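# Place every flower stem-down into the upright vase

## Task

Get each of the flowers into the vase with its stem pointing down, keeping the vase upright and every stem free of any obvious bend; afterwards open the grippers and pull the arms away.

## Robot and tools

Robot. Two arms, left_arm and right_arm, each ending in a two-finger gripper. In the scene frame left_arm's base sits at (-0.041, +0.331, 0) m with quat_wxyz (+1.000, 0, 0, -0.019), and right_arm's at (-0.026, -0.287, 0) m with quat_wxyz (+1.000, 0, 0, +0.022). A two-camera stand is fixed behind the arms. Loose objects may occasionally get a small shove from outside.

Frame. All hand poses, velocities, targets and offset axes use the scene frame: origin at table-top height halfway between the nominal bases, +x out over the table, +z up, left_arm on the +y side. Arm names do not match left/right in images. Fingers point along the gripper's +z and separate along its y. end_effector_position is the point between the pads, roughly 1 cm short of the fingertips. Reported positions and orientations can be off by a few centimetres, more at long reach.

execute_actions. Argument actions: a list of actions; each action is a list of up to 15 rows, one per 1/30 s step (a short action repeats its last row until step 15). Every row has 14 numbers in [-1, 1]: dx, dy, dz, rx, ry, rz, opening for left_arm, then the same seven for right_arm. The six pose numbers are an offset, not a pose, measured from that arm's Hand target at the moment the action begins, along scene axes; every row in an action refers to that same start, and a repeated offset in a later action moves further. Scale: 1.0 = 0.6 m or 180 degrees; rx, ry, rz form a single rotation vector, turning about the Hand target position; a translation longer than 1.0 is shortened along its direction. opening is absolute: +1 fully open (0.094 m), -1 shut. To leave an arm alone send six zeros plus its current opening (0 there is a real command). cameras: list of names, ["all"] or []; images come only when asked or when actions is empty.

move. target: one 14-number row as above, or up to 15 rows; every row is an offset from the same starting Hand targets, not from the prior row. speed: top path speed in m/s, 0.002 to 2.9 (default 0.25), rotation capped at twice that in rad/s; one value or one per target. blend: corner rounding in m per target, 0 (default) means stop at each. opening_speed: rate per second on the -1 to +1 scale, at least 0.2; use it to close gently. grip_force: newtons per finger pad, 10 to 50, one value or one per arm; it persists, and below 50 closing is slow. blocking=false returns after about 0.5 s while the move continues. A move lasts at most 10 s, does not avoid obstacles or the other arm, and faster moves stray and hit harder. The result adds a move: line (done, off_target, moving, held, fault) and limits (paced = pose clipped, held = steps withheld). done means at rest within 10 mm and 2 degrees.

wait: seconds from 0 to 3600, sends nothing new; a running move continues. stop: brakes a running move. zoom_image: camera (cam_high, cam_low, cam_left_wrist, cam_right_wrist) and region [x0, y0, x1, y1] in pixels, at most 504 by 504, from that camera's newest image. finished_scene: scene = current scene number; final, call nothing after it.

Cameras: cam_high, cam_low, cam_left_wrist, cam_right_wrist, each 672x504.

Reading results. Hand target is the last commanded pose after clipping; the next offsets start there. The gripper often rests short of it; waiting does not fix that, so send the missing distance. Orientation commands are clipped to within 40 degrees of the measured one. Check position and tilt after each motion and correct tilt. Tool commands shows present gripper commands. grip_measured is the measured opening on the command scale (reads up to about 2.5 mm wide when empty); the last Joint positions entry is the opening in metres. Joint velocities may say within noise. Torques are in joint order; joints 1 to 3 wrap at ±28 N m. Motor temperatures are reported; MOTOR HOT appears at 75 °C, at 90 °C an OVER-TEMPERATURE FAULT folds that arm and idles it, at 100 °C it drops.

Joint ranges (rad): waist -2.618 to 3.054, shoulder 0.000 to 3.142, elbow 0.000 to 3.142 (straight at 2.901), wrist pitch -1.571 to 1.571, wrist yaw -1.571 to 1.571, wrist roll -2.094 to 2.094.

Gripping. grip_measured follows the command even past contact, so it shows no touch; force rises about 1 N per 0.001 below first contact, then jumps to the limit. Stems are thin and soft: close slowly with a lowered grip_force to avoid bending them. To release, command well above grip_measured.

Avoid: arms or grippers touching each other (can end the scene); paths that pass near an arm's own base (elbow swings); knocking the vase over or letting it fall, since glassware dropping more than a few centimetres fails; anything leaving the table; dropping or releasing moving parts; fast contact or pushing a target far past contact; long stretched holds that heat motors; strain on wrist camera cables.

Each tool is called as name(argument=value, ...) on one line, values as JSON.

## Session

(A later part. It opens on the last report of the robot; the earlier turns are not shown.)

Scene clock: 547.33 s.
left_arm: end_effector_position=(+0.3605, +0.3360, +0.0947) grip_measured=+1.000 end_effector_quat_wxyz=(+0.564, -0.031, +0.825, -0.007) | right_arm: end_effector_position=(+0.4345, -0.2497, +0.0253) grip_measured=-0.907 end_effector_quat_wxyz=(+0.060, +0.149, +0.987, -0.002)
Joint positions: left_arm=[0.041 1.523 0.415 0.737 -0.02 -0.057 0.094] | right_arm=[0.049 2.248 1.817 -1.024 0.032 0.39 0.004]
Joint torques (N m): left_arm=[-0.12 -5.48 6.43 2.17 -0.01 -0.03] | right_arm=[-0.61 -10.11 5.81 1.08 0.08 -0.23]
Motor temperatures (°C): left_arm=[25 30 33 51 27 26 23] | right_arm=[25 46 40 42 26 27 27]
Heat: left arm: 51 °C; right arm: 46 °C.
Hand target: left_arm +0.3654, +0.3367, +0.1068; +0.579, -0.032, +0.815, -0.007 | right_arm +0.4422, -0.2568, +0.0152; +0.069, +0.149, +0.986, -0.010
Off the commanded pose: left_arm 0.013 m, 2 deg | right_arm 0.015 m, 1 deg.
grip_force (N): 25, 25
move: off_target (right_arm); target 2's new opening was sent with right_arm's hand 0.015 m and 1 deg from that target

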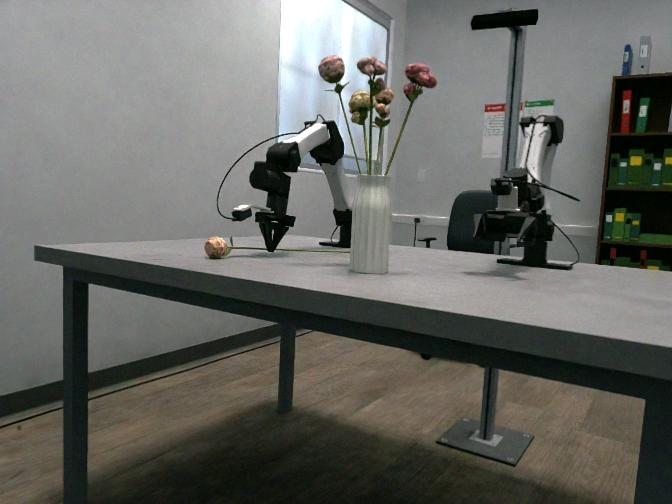

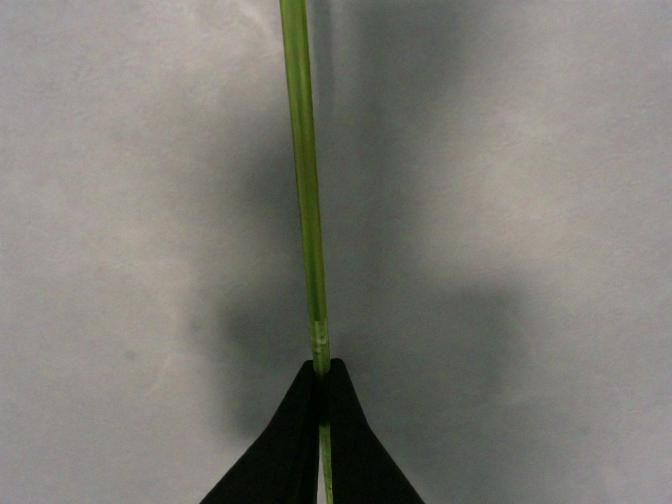

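move(target=[[0,0,0,0,0,0,1, 0,0,0.15,0,0,0,-1],[0,0,0,0,0,0,1, 0.0097,0.2013,0.908,0.3941,-0.5708,0.3129,-1]], speed=0.2, blend=0.03, cameras=["cam_high","cam_low","cam_right_wrist"])

zoom_image(camera="cam_high", region=[380, 60, 560, 240])

zoom_image(camera="cam_low", region=[290, 10, 450, 200])

Scene clock: 602.27 s.
left_arm: end_effector_position=(+0.3605, +0.3360, +0.0947) grip_measured=+1.000 end_effector_quat_wxyz=(+0.564, -0.031, +0.825, -0.007) | right_arm: end_effector_position=(+0.4498, -0.1331, +0.5547) grip_measured=-0.907 end_effector_quat_wxyz=(+0.637, -0.285, +0.394, +0.598)
Joint positions: left_arm=[0.041 1.523 0.415 0.737 -0.02 -0.057 0.094] | right_arm=[-0.025 2.231 2.276 1.2 -0.982 1.313 0.004]
Joint torques (N m): left_arm=[-0.12 -5.48 6.46 2.17 -0.01 -0.04] | right_arm=[0.53 -9.81 8.25 0.58 0.51 0.1]
Heat: left arm: 52 °C; right arm: 48 °C.
Hand target: left_arm +0.3654, +0.3367, +0.1068; +0.579, -0.032, +0.815, -0.007 | right_arm +0.4480, -0.1360, +0.5600; +0.645, -0.282, +0.376, +0.602
Off the commanded pose: left_arm 0.013 m, 2 deg | right_arm 0.006 m, 2 deg.
grip_force (N): 25, 25
move: done

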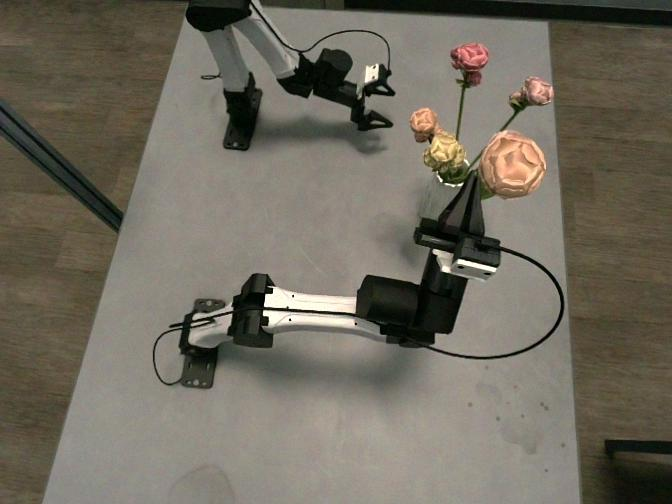

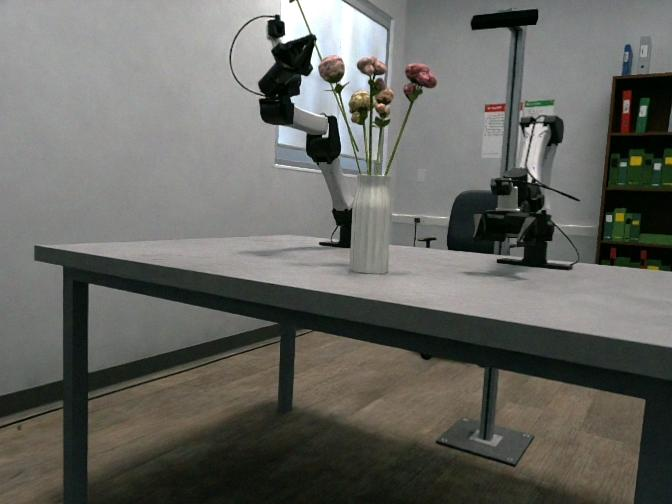

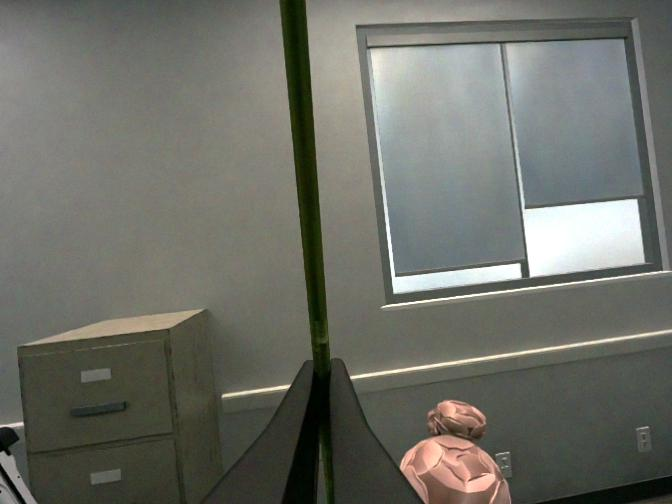

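Scaled by 2.800 from the camera's image (finer frame: 960x720).

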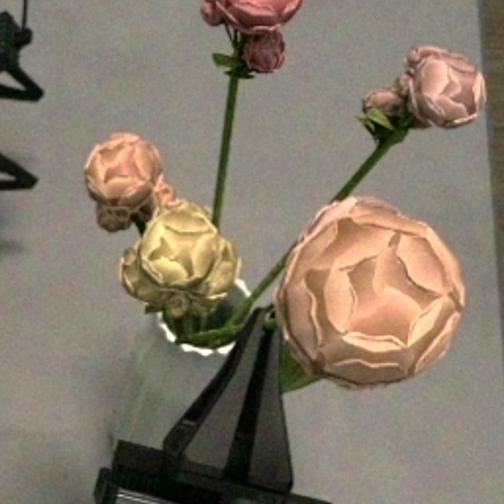

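Scaled by 2.653 from the camera's image (finer frame: 960x720).

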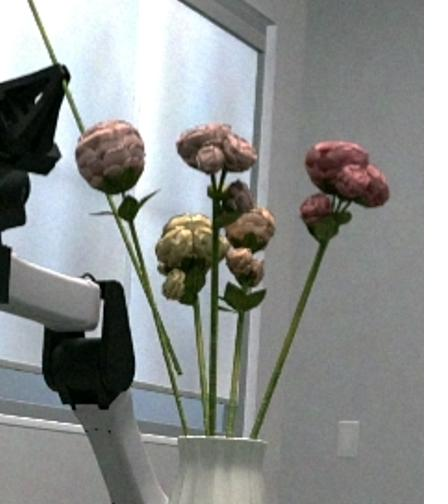

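zoom_image(camera="cam_high", region=[425, 140, 485, 200])

Scaled by 8.400 from the camera's image (finer frame: 960x720).

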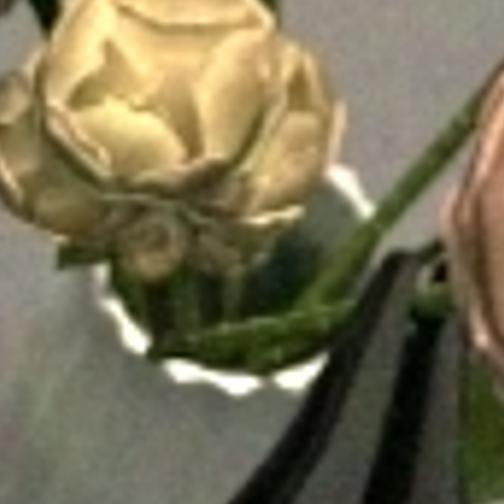

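move(target=[[0,0,0,0,0,0,1, 0.0458,0.0167,-0.0333,0,0,0,-1],[0,0,0,0,0,0,1, 0.0458,0.0667,-0.09,0,0,0,-1]], speed=0.08, blend=0.01, cameras=["cam_high","cam_low","cam_right_wrist"])

zoom_image(camera="cam_high", region=[425, 130, 495, 200])

zoom_image(camera="cam_low", region=[310, 30, 450, 200])

Scene clock: 643.23 s.
left_arm: end_effector_position=(+0.3605, +0.3360, +0.0947) grip_measured=+1.000 end_effector_quat_wxyz=(+0.564, -0.031, +0.825, -0.007) | right_arm: end_effector_position=(+0.4867, -0.0916, +0.4898) grip_measured=-0.907 end_effector_quat_wxyz=(+0.619, -0.275, +0.405, +0.615)
Joint positions: left_arm=[0.041 1.523 0.415 0.737 -0.02 -0.057 0.094] | right_arm=[0.058 2.346 2.226 1.25 -0.956 1.232 0.004]
Joint torques (N m): left_arm=[-0.12 -5.48 6.43 2.16 -0.03 -0.04] | right_arm=[0.38 -14.9 5.67 0.87 0.48 -0.34]
Motor temperatures (°C): left_arm=[25 30 34 53 27 26 23] | right_arm=[25 48 44 34 27 27 28]
Heat: left arm: 53 °C; right arm: 48 °C.
Hand target: left_arm +0.3654, +0.3367, +0.1068; +0.579, -0.032, +0.815, -0.007 | right_arm +0.4755, -0.0960, +0.5060; +0.645, -0.282, +0.376, +0.602
Off the commanded pose: left_arm 0.013 m, 2 deg | right_arm 0.020 m, 5 deg.
grip_force (N): 25, 25
move: off_target (right_arm)

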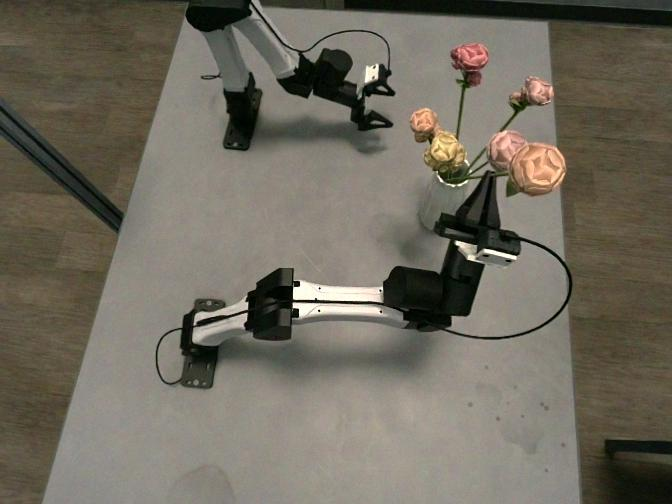

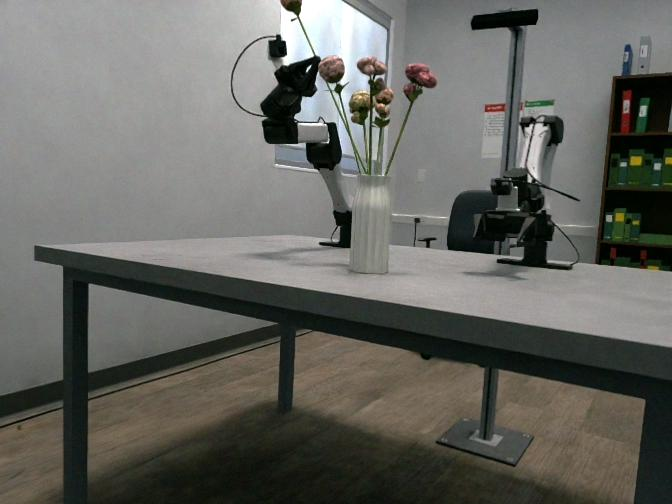

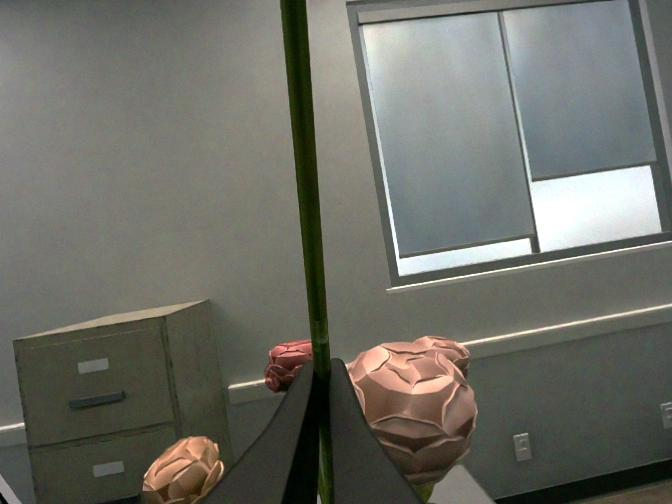

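Scaled by 7.200 from the camera's image (finer frame: 960x720).

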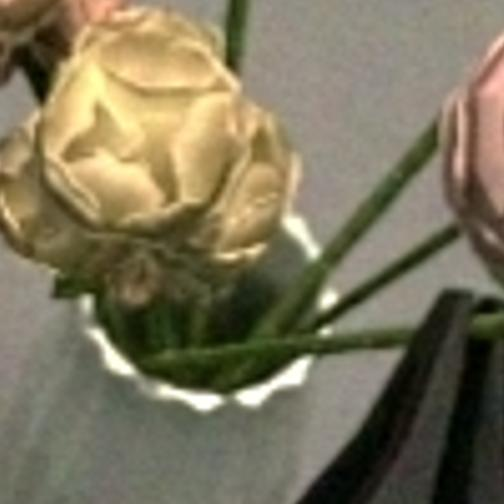

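Scaled by 2.965 from the camera's image (finer frame: 960x720).

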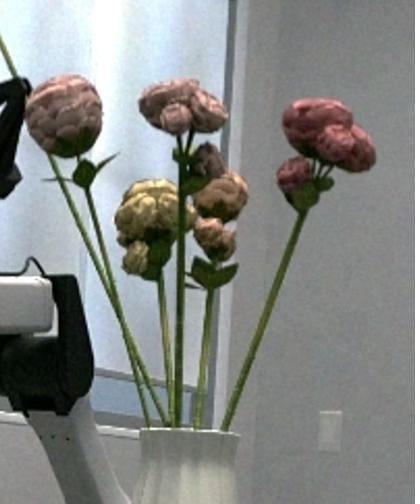

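zoom_image(camera="cam_low", region=[345, 130, 400, 185])

zoom_image(camera="cam_high", region=[432, 160, 472, 192])

Scaled by 9.164 from the camera's image (finer frame: 960x720).

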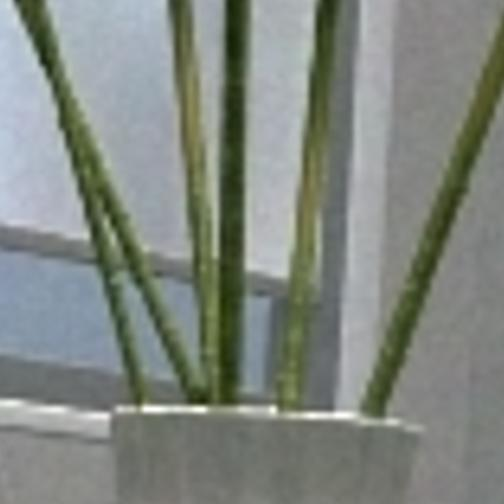

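Scaled by 12.600 from the camera's image (finer frame: 960x720).

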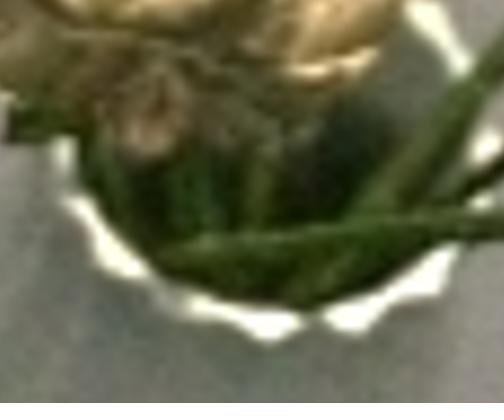

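move(target=[[0,0,0,0,0,0,1, 0,0,0.05,0,0,0,-1],[0,0,0,0,0,0,1, 0.02,0.02,0.05,0,0,0,-1]], speed=0.08, blend=0.01, cameras=["cam_high","cam_low","cam_right_wrist"])

zoom_image(camera="cam_high", region=[425, 130, 495, 200])

zoom_image(camera="cam_low", region=[330, 100, 410, 185])

Scene clock: 675.47 s.
left_arm: end_effector_position=(+0.3605, +0.3360, +0.0947) grip_measured=+1.000 end_effector_quat_wxyz=(+0.564, -0.031, +0.825, -0.007) | right_arm: end_effector_position=(+0.4811, -0.0829, +0.5359) grip_measured=-0.907 end_effector_quat_wxyz=(+0.638, -0.289, +0.380, +0.604)
Joint positions: left_arm=[0.041 1.523 0.415 0.737 -0.02 -0.057 0.094] | right_arm=[0.079 2.441 2.565 1.038 -0.936 1.184 0.004]
Joint torques (N m): left_arm=[-0.12 -5.49 6.43 2.17 -0.02 -0.03] | right_arm=[0.42 -11.12 8.28 0.23 0.39 -0.25]
Motor temperatures (°C): left_arm=[25 30 34 53 27 26 23] | right_arm=[25 59 42 33 27 27 28]
Heat: left arm: 53 °C; right arm: 59 °C.
Hand target: left_arm +0.3654, +0.3367, +0.1068; +0.579, -0.032, +0.815, -0.007 | right_arm +0.4875, -0.0840, +0.5360; +0.645, -0.282, +0.376, +0.602
Off the commanded pose: left_arm 0.013 m, 2 deg | right_arm 0.007 m, 1 deg.
grip_force (N): 25, 25
move: done; blend cut to 0.0085 m at target 1

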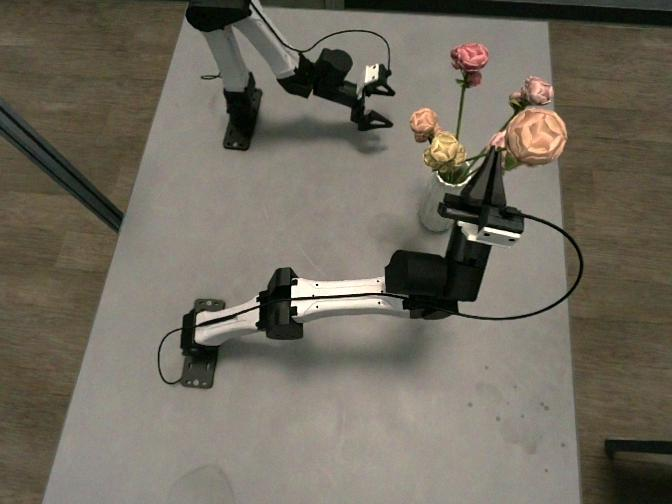

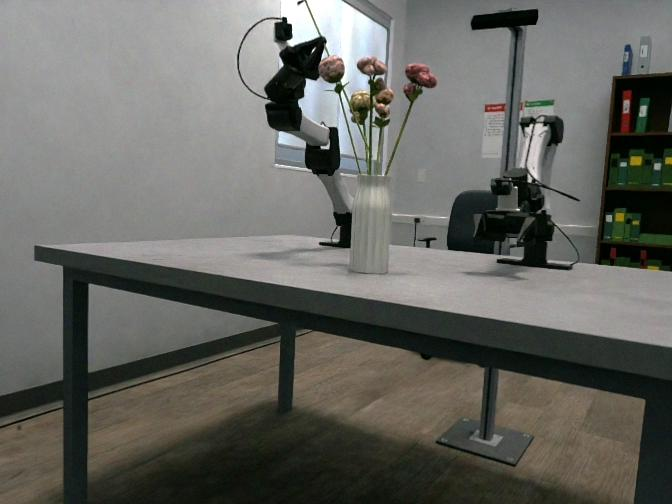

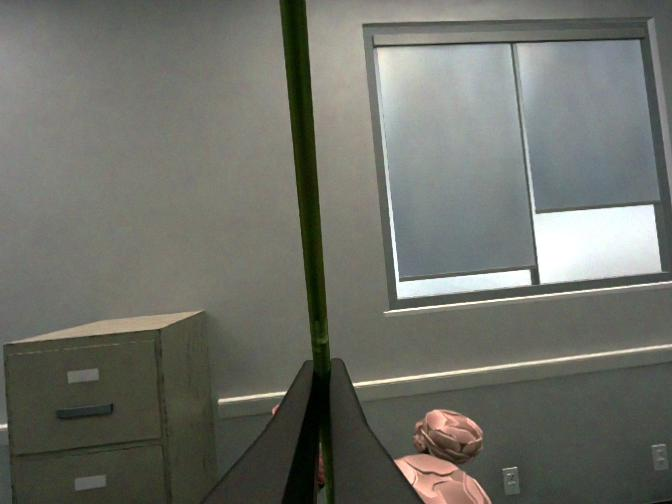

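Scaled by 7.200 from the camera's image (finer frame: 960x720).

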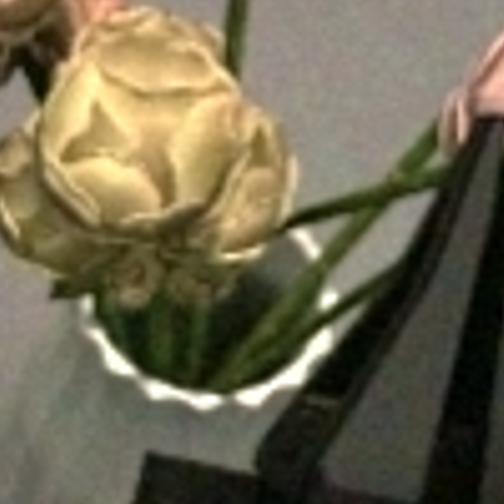

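Scaled by 5.929 from the camera's image (finer frame: 960x720).

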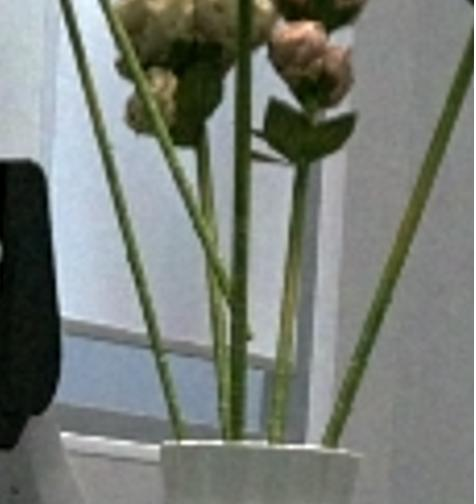

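move(target=[0,0,0,0,0,0,1, -0.0217,-0.015,-0.05,0,0,0,-1], speed=0.08, cameras=["cam_high","cam_low"])

zoom_image(camera="cam_high", region=[425, 130, 495, 200])

zoom_image(camera="cam_low", region=[330, 100, 410, 185])

Scene clock: 689.43 s.
left_arm: end_effector_position=(+0.3605, +0.3360, +0.0947) grip_measured=+1.000 end_effector_quat_wxyz=(+0.564, -0.031, +0.825, -0.007) | right_arm: end_effector_position=(+0.5017, -0.0829, +0.4686) grip_measured=-0.907 end_effector_quat_wxyz=(+0.618, -0.263, +0.412, +0.616)
Joint positions: left_arm=[0.041 1.523 0.415 0.737 -0.02 -0.057 0.094] | right_arm=[0.075 2.386 2.218 1.243 -0.936 1.195 0.004]
Joint torques (N m): left_arm=[-0.13 -5.49 6.42 2.16 -0.02 -0.04] | right_arm=[-0.65 -19.64 5.81 1.01 0.3 -0.07]
Motor temperatures (°C): left_arm=[25 30 34 53 27 26 23] | right_arm=[25 57 41 32 27 27 28]
Heat: left arm: 53 °C; right arm: 57 °C.
Hand target: left_arm +0.3654, +0.3367, +0.1068; +0.579, -0.032, +0.815, -0.007 | right_arm +0.4745, -0.0930, +0.5060; +0.645, -0.282, +0.376, +0.602
Off the commanded pose: left_arm 0.013 m, 2 deg | right_arm 0.047 m, 6 deg.
grip_force (N): 25, 25
move: off_target (right_arm)

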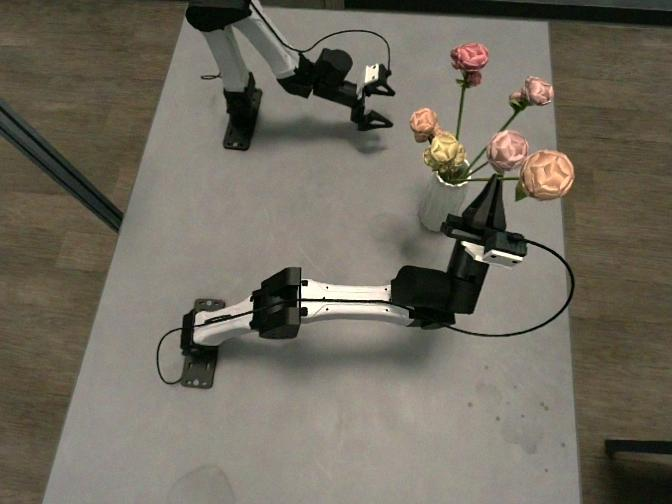

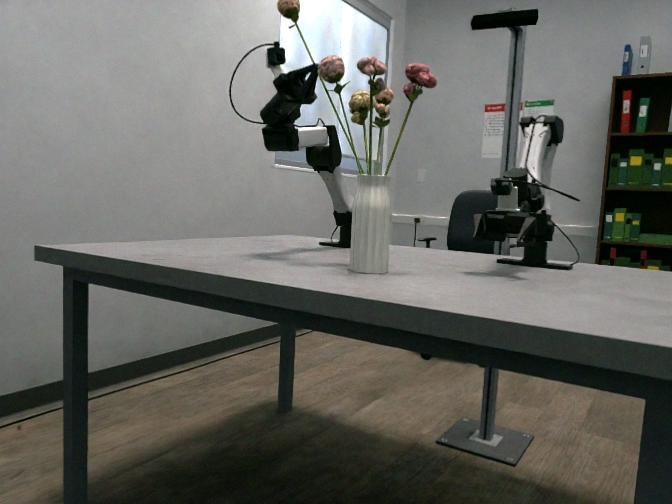

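Scaled by 7.200 from the camera's image (finer frame: 960x720).

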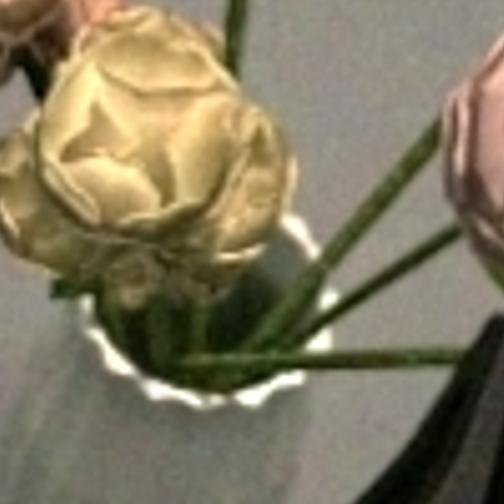

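Scaled by 5.929 from the camera's image (finer frame: 960x720).

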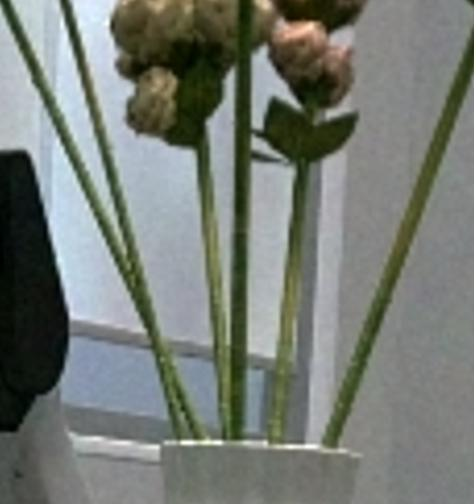

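move(target=[0,0,0,0,0,0,1, -0.008,0.1,-0.0667,-0.0444,0.008,0,-1], speed=0.08, cameras=["cam_high","cam_low","cam_right_wrist"])

zoom_image(camera="cam_high", region=[425, 130, 495, 200])

zoom_image(camera="cam_low", region=[310, 30, 450, 200])

Scene clock: 720.37 s.
left_arm: end_effector_position=(+0.3605, +0.3360, +0.0947) grip_measured=+1.000 end_effector_quat_wxyz=(+0.564, -0.031, +0.825, -0.007) | right_arm: end_effector_position=(+0.4902, -0.0296, +0.4352) grip_measured=-0.907 end_effector_quat_wxyz=(+0.605, -0.298, +0.443, +0.591)
Joint positions: left_arm=[0.041 1.523 0.415 0.737 -0.02 -0.057 0.094] | right_arm=[0.167 2.295 2.026 1.138 -0.971 0.954 0.004]
Joint torques (N m): left_arm=[-0.12 -5.48 6.42 2.16 -0.02 -0.04] | right_arm=[0.32 -19.43 6.13 0.74 0 -0.34]
Motor temperatures (°C): left_arm=[25 30 34 53 27 26 23] | right_arm=[25 68 40 32 27 27 28]
Heat: left arm: 53 °C; right arm: 68 °C.
Hand target: left_arm +0.3654, +0.3367, +0.1068; +0.579, -0.032, +0.815, -0.007 | right_arm +0.4697, -0.0330, +0.4660; +0.619, -0.319, +0.425, +0.578
Off the commanded pose: left_arm 0.013 m, 2 deg | right_arm 0.037 m, 4 deg.
grip_force (N): 25, 25
move: off_target (right_arm)

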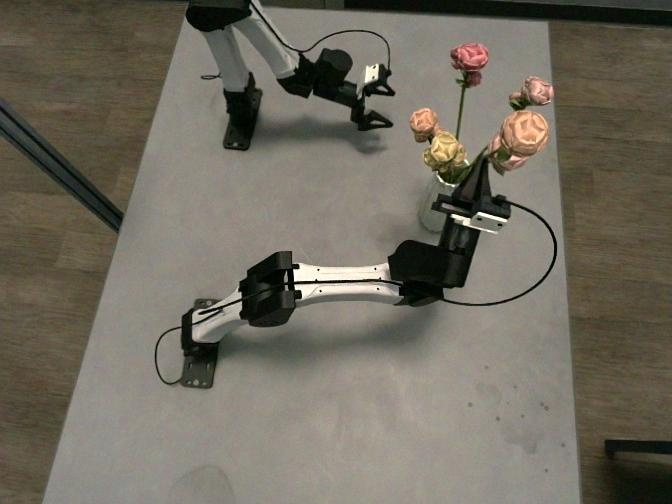

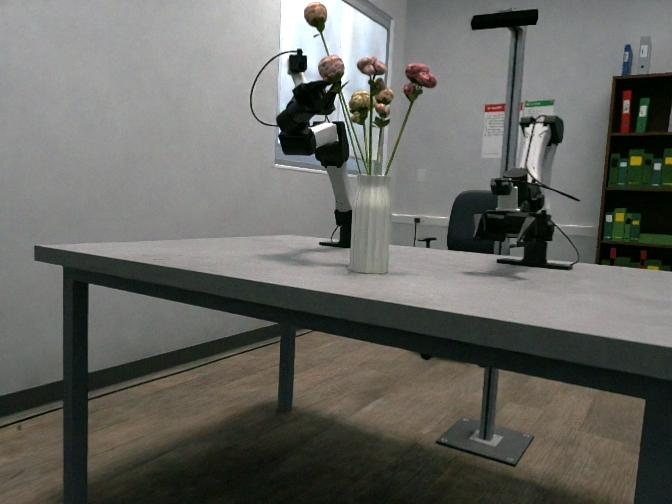

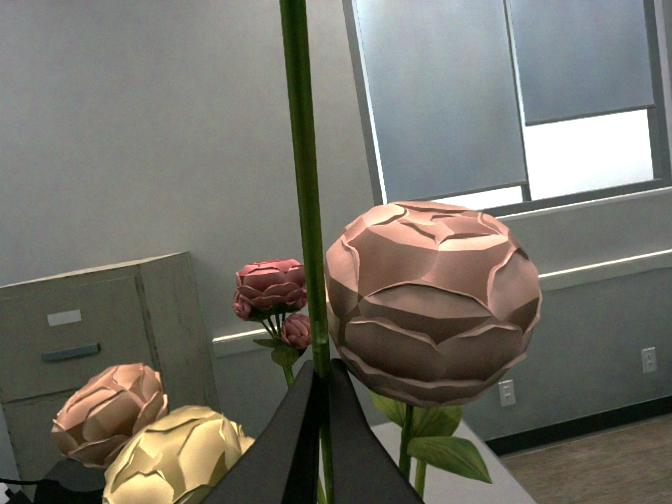

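Scaled by 7.200 from the camera's image (finer frame: 960x720).

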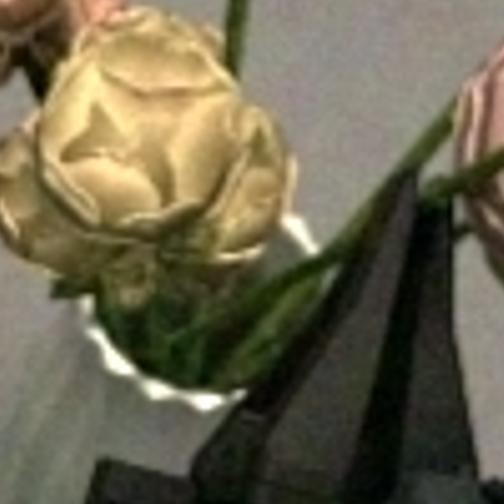

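Scaled by 2.965 from the camera's image (finer frame: 960x720).

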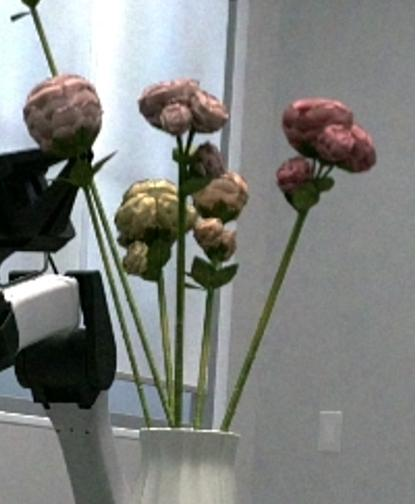

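move(target=[0,0,0,0,0,0,1, -0.002,0.0688,-0.102,-0.0444,0,0,-1], speed=0.1, cameras=["cam_high","cam_low","cam_right_wrist"])

Scene clock: 731.30 s.
left_arm: end_effector_position=(+0.3605, +0.3360, +0.0947) grip_measured=+1.000 end_effector_quat_wxyz=(+0.564, -0.031, +0.825, -0.007) | right_arm: end_effector_position=(+0.4859, +0.0125, +0.3739) grip_measured=-0.907 end_effector_quat_wxyz=(+0.583, -0.342, +0.482, +0.557)
Joint positions: left_arm=[0.041 1.523 0.415 0.737 -0.02 -0.057 0.094] | right_arm=[0.233 2.266 1.879 0.998 -1.019 0.684 0.004]
Joint torques (N m): left_arm=[-0.13 -5.49 6.46 2.17 -0.01 -0.03] | right_arm=[0.31 -19.51 6.39 1.1 -0.09 -0.33]
Motor temperatures (°C): left_arm=[25 30 34 53 27 26 23] | right_arm=[25 77 40 32 27 27 28]
Heat: left arm: 53 °C; right arm: 77 °C. Fold the right arm in close to its base, or ease its load, before you think long.
Hand target: left_arm +0.3654, +0.3367, +0.1068; +0.579, -0.032, +0.815, -0.007 | right_arm +0.4685, +0.0083, +0.4048; +0.596, -0.362, +0.464, +0.547
Off the commanded pose: left_arm 0.013 m, 2 deg | right_arm 0.036 m, 4 deg.
MOTOR HOT: joint 2 (shoulder) of the right arm reports 77 °C; the controller's stop level is 90 °C. To cool a motor, set the load down, stop pushing, or move to a pose that needs little force.
grip_force (N): 25, 25
move: off_target (right_arm)

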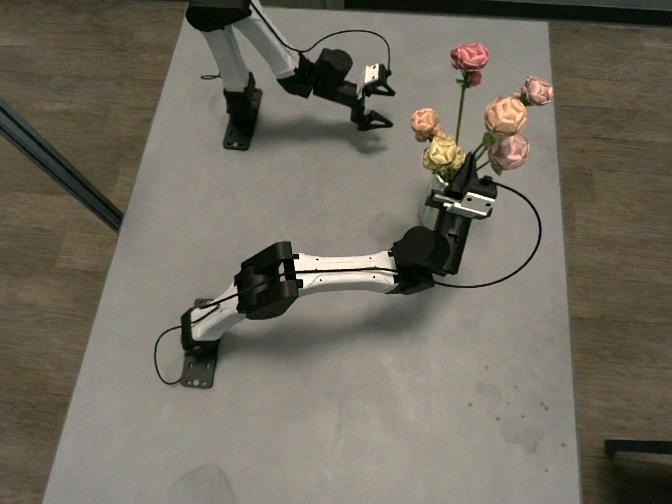

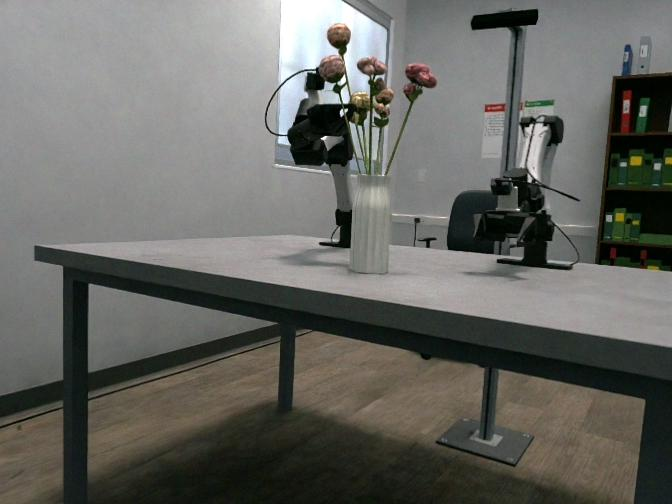

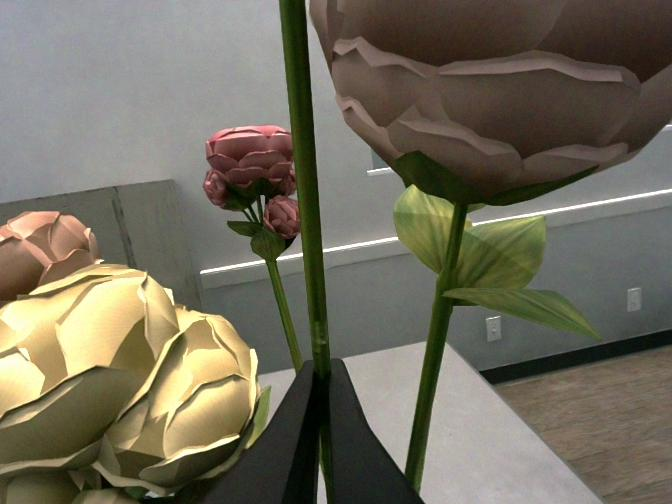

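move(target=[0,0,0,0,0,0,1, 0,0.0305,-0.0867,-0.0278,0,0,-1], speed=0.12, cameras=["cam_low","cam_right_wrist"])

Scene clock: 735.73 s.
left_arm: end_effector_position=(+0.3605, +0.3360, +0.0947) grip_measured=+1.000 end_effector_quat_wxyz=(+0.564, -0.031, +0.825, -0.007) | right_arm: end_effector_position=(+0.4816, +0.0311, +0.3268) grip_measured=-0.907 end_effector_quat_wxyz=(+0.572, -0.370, +0.501, +0.534)
Joint positions: left_arm=[0.041 1.523 0.415 0.737 -0.02 -0.057 0.094] | right_arm=[0.263 2.265 1.779 0.941 -1.034 0.512 0.004]
Joint torques (N m): left_arm=[-0.13 -5.48 6.43 2.17 -0.02 -0.03] | right_arm=[0.12 -19 6.23 1.18 -0.18 -0.32]
Motor temperatures (°C): left_arm=[25 30 34 53 27 26 23] | right_arm=[25 79 40 32 27 27 28]
Heat: left arm: 53 °C; right arm: 79 °C. Fold the right arm in close to its base, or ease its load, before you think long.
Hand target: left_arm +0.3654, +0.3367, +0.1068; +0.579, -0.032, +0.815, -0.007 | right_arm +0.4685, +0.0266, +0.3528; +0.579, -0.387, +0.488, +0.526
Off the commanded pose: left_arm 0.013 m, 2 deg | right_arm 0.029 m, 3 deg.
MOTOR HOT: still on. Joint 2 (shoulder) of the right arm reports 79 °C.
grip_force (N): 25, 25
move: off_target (right_arm)

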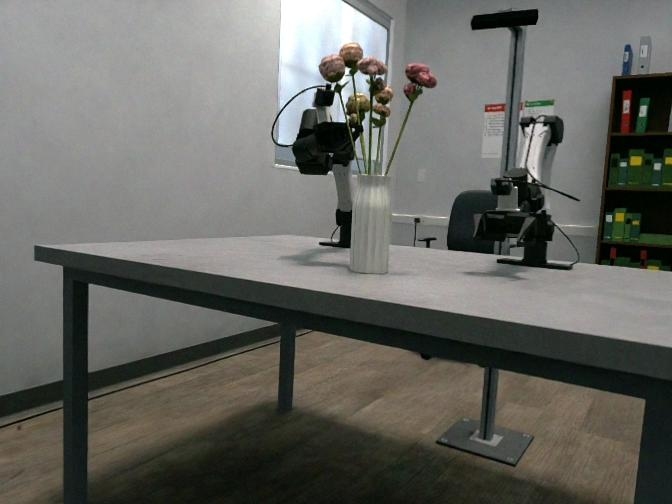

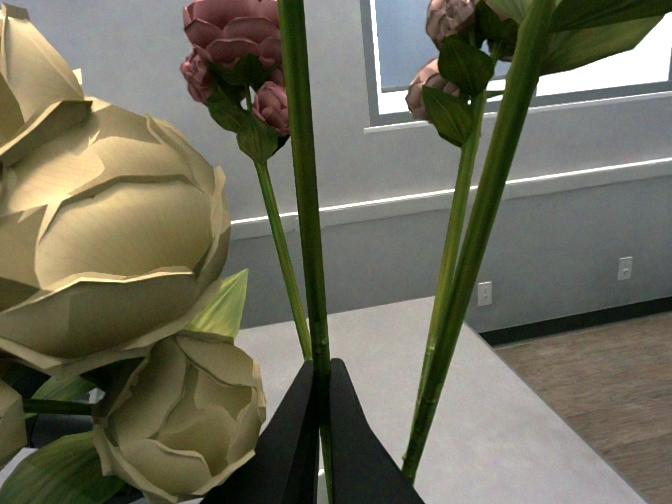

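move(target=[[0,0,0,0,0,0,1, 0,0,-0.013,0,0,0,-1],[0,0,0,0,0,0,1, 0,0,-0.013,0,0,0,-0.65]], speed=0.1, cameras=["cam_low","cam_right_wrist"])

Scene clock: 740.60 s.
left_arm: end_effector_position=(+0.3605, +0.3360, +0.0947) grip_measured=+1.000 end_effector_quat_wxyz=(+0.564, -0.031, +0.825, -0.007) | right_arm: end_effector_position=(+0.4813, +0.0306, +0.3180) grip_measured=-0.652 end_effector_quat_wxyz=(+0.566, -0.370, +0.507, +0.535)
Joint positions: left_arm=[0.041 1.523 0.415 0.737 -0.02 -0.057 0.094] | right_arm=[0.262 2.265 1.758 0.941 -1.04 0.508 0.016]
Joint torques (N m): left_arm=[-0.1 -5.5 6.46 2.16 -0.02 -0.03] | right_arm=[0.13 -18.47 6.38 1.44 -0.14 -0.3]
Motor temperatures (°C): left_arm=[25 30 34 53 27 26 23] | right_arm=[25 78 40 32 27 27 28]
Heat: left arm: 53 °C; right arm: 78 °C. Fold the right arm in close to its base, or ease its load, before you think long.
Hand target: left_arm +0.3654, +0.3367, +0.1068; +0.579, -0.032, +0.815, -0.007 | right_arm +0.4685, +0.0266, +0.3450; +0.579, -0.387, +0.488, +0.526
Off the commanded pose: left_arm 0.013 m, 2 deg | right_arm 0.030 m, 4 deg.
MOTOR HOT: still on. Joint 2 (shoulder) of the right arm reports 78 °C.
grip_force (N): 25, 25
move: off_target (right_arm); target 2's new opening was sent with right_arm's hand 0.029 m and 3 deg from that target

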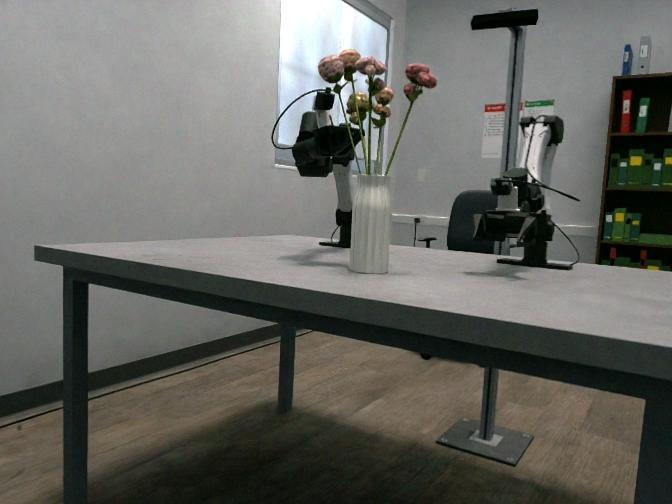

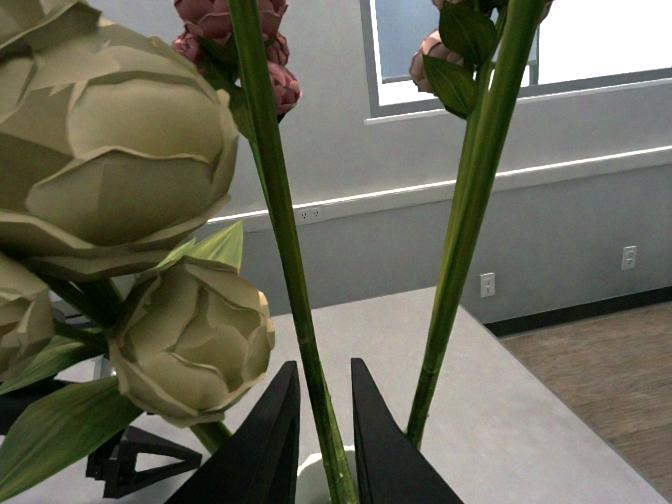

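move(target=[[0,0,0,0,0,0,1, -0.035,-0.192,-0.033,0,0,0,-0.65],[0,0,0,0,0,0,1, -0.1638,-0.4887,-0.30,-0.1143,0.1337,-0.4535,-0.65]], speed=0.15, blend=0.02, cameras=["all"])

zoom_image(camera="cam_low", region=[310, 30, 450, 290])

zoom_image(camera="cam_high", region=[380, 30, 580, 240])

Scene clock: 757.30 s.
left_arm: end_effector_position=(+0.3605, +0.3360, +0.0947) grip_measured=+1.000 end_effector_quat_wxyz=(+0.564, -0.031, +0.825, -0.007) | right_arm: end_effector_position=(+0.3739, -0.2665, +0.1601) grip_measured=-0.652 end_effector_quat_wxyz=(+0.601, +0.038, +0.798, +0.007)
Joint positions: left_arm=[0.041 1.523 0.415 0.737 -0.02 -0.057 0.094] | right_arm=[0.068 1.315 0.488 0.544 0.143 0.101 0.016]
Joint torques (N m): left_arm=[-0.13 -5.46 6.46 2.16 -0.02 -0.03] | right_arm=[0.75 -7.34 6.42 2 0.1 -0.09]
Motor temperatures (°C): left_arm=[25 30 34 53 27 26 23] | right_arm=[25 73 40 33 26 27 28]
Heat: left arm: 53 °C; right arm: 73 °C. Fold the right arm in close to its base, or ease its load, before you think long.
Hand target: left_arm +0.3654, +0.3367, +0.1068; +0.579, -0.032, +0.815, -0.007 | right_arm +0.3702, -0.2666, +0.1650; +0.602, +0.041, +0.798, +0.000
Off the commanded pose: left_arm 0.013 m, 2 deg | right_arm 0.006 m, 1 deg.
MOTOR HOT: still on. Joint 2 (shoulder) of the right arm reports 73 °C.
grip_force (N): 25, 25
move: done

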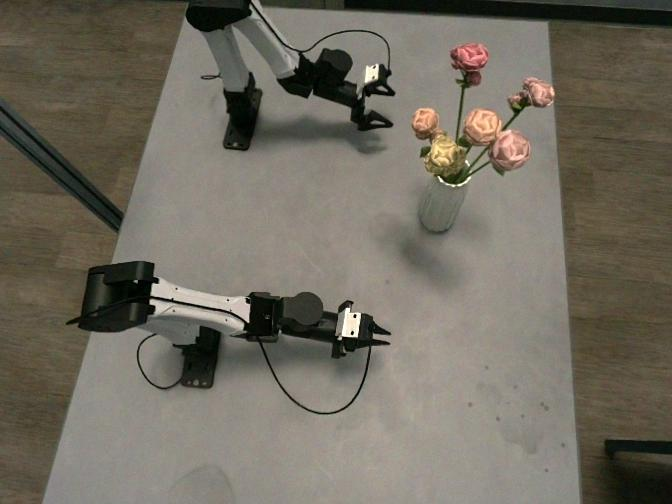

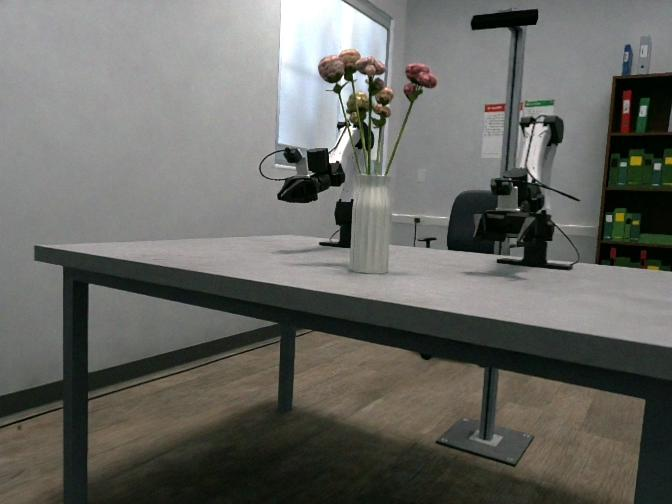

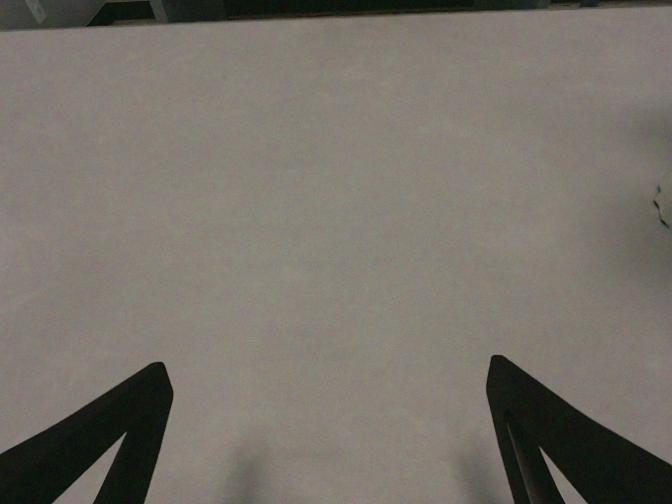

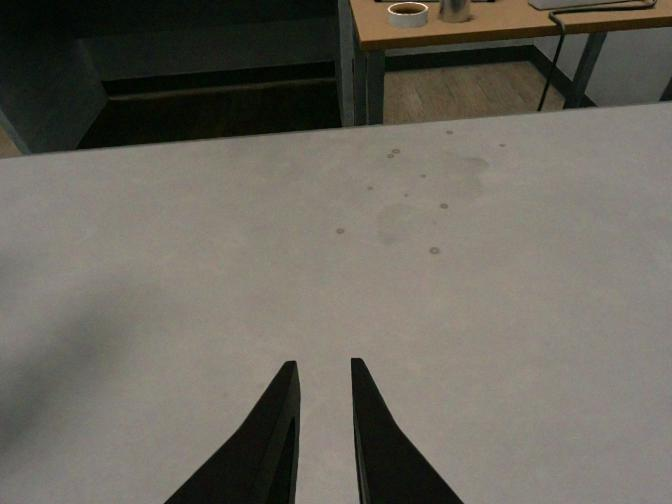

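Scaled by 1.938 from the camera's image (finer frame: 960x720).

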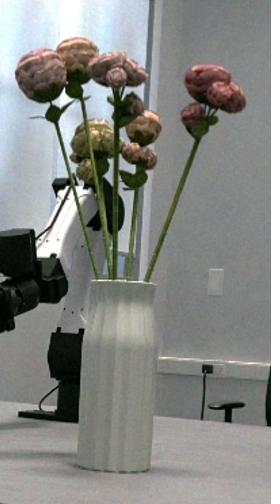

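Scaled by 2.400 from the camera's image (finer frame: 960x720).

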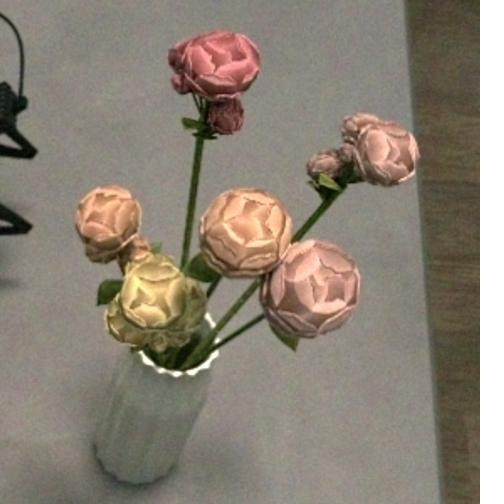

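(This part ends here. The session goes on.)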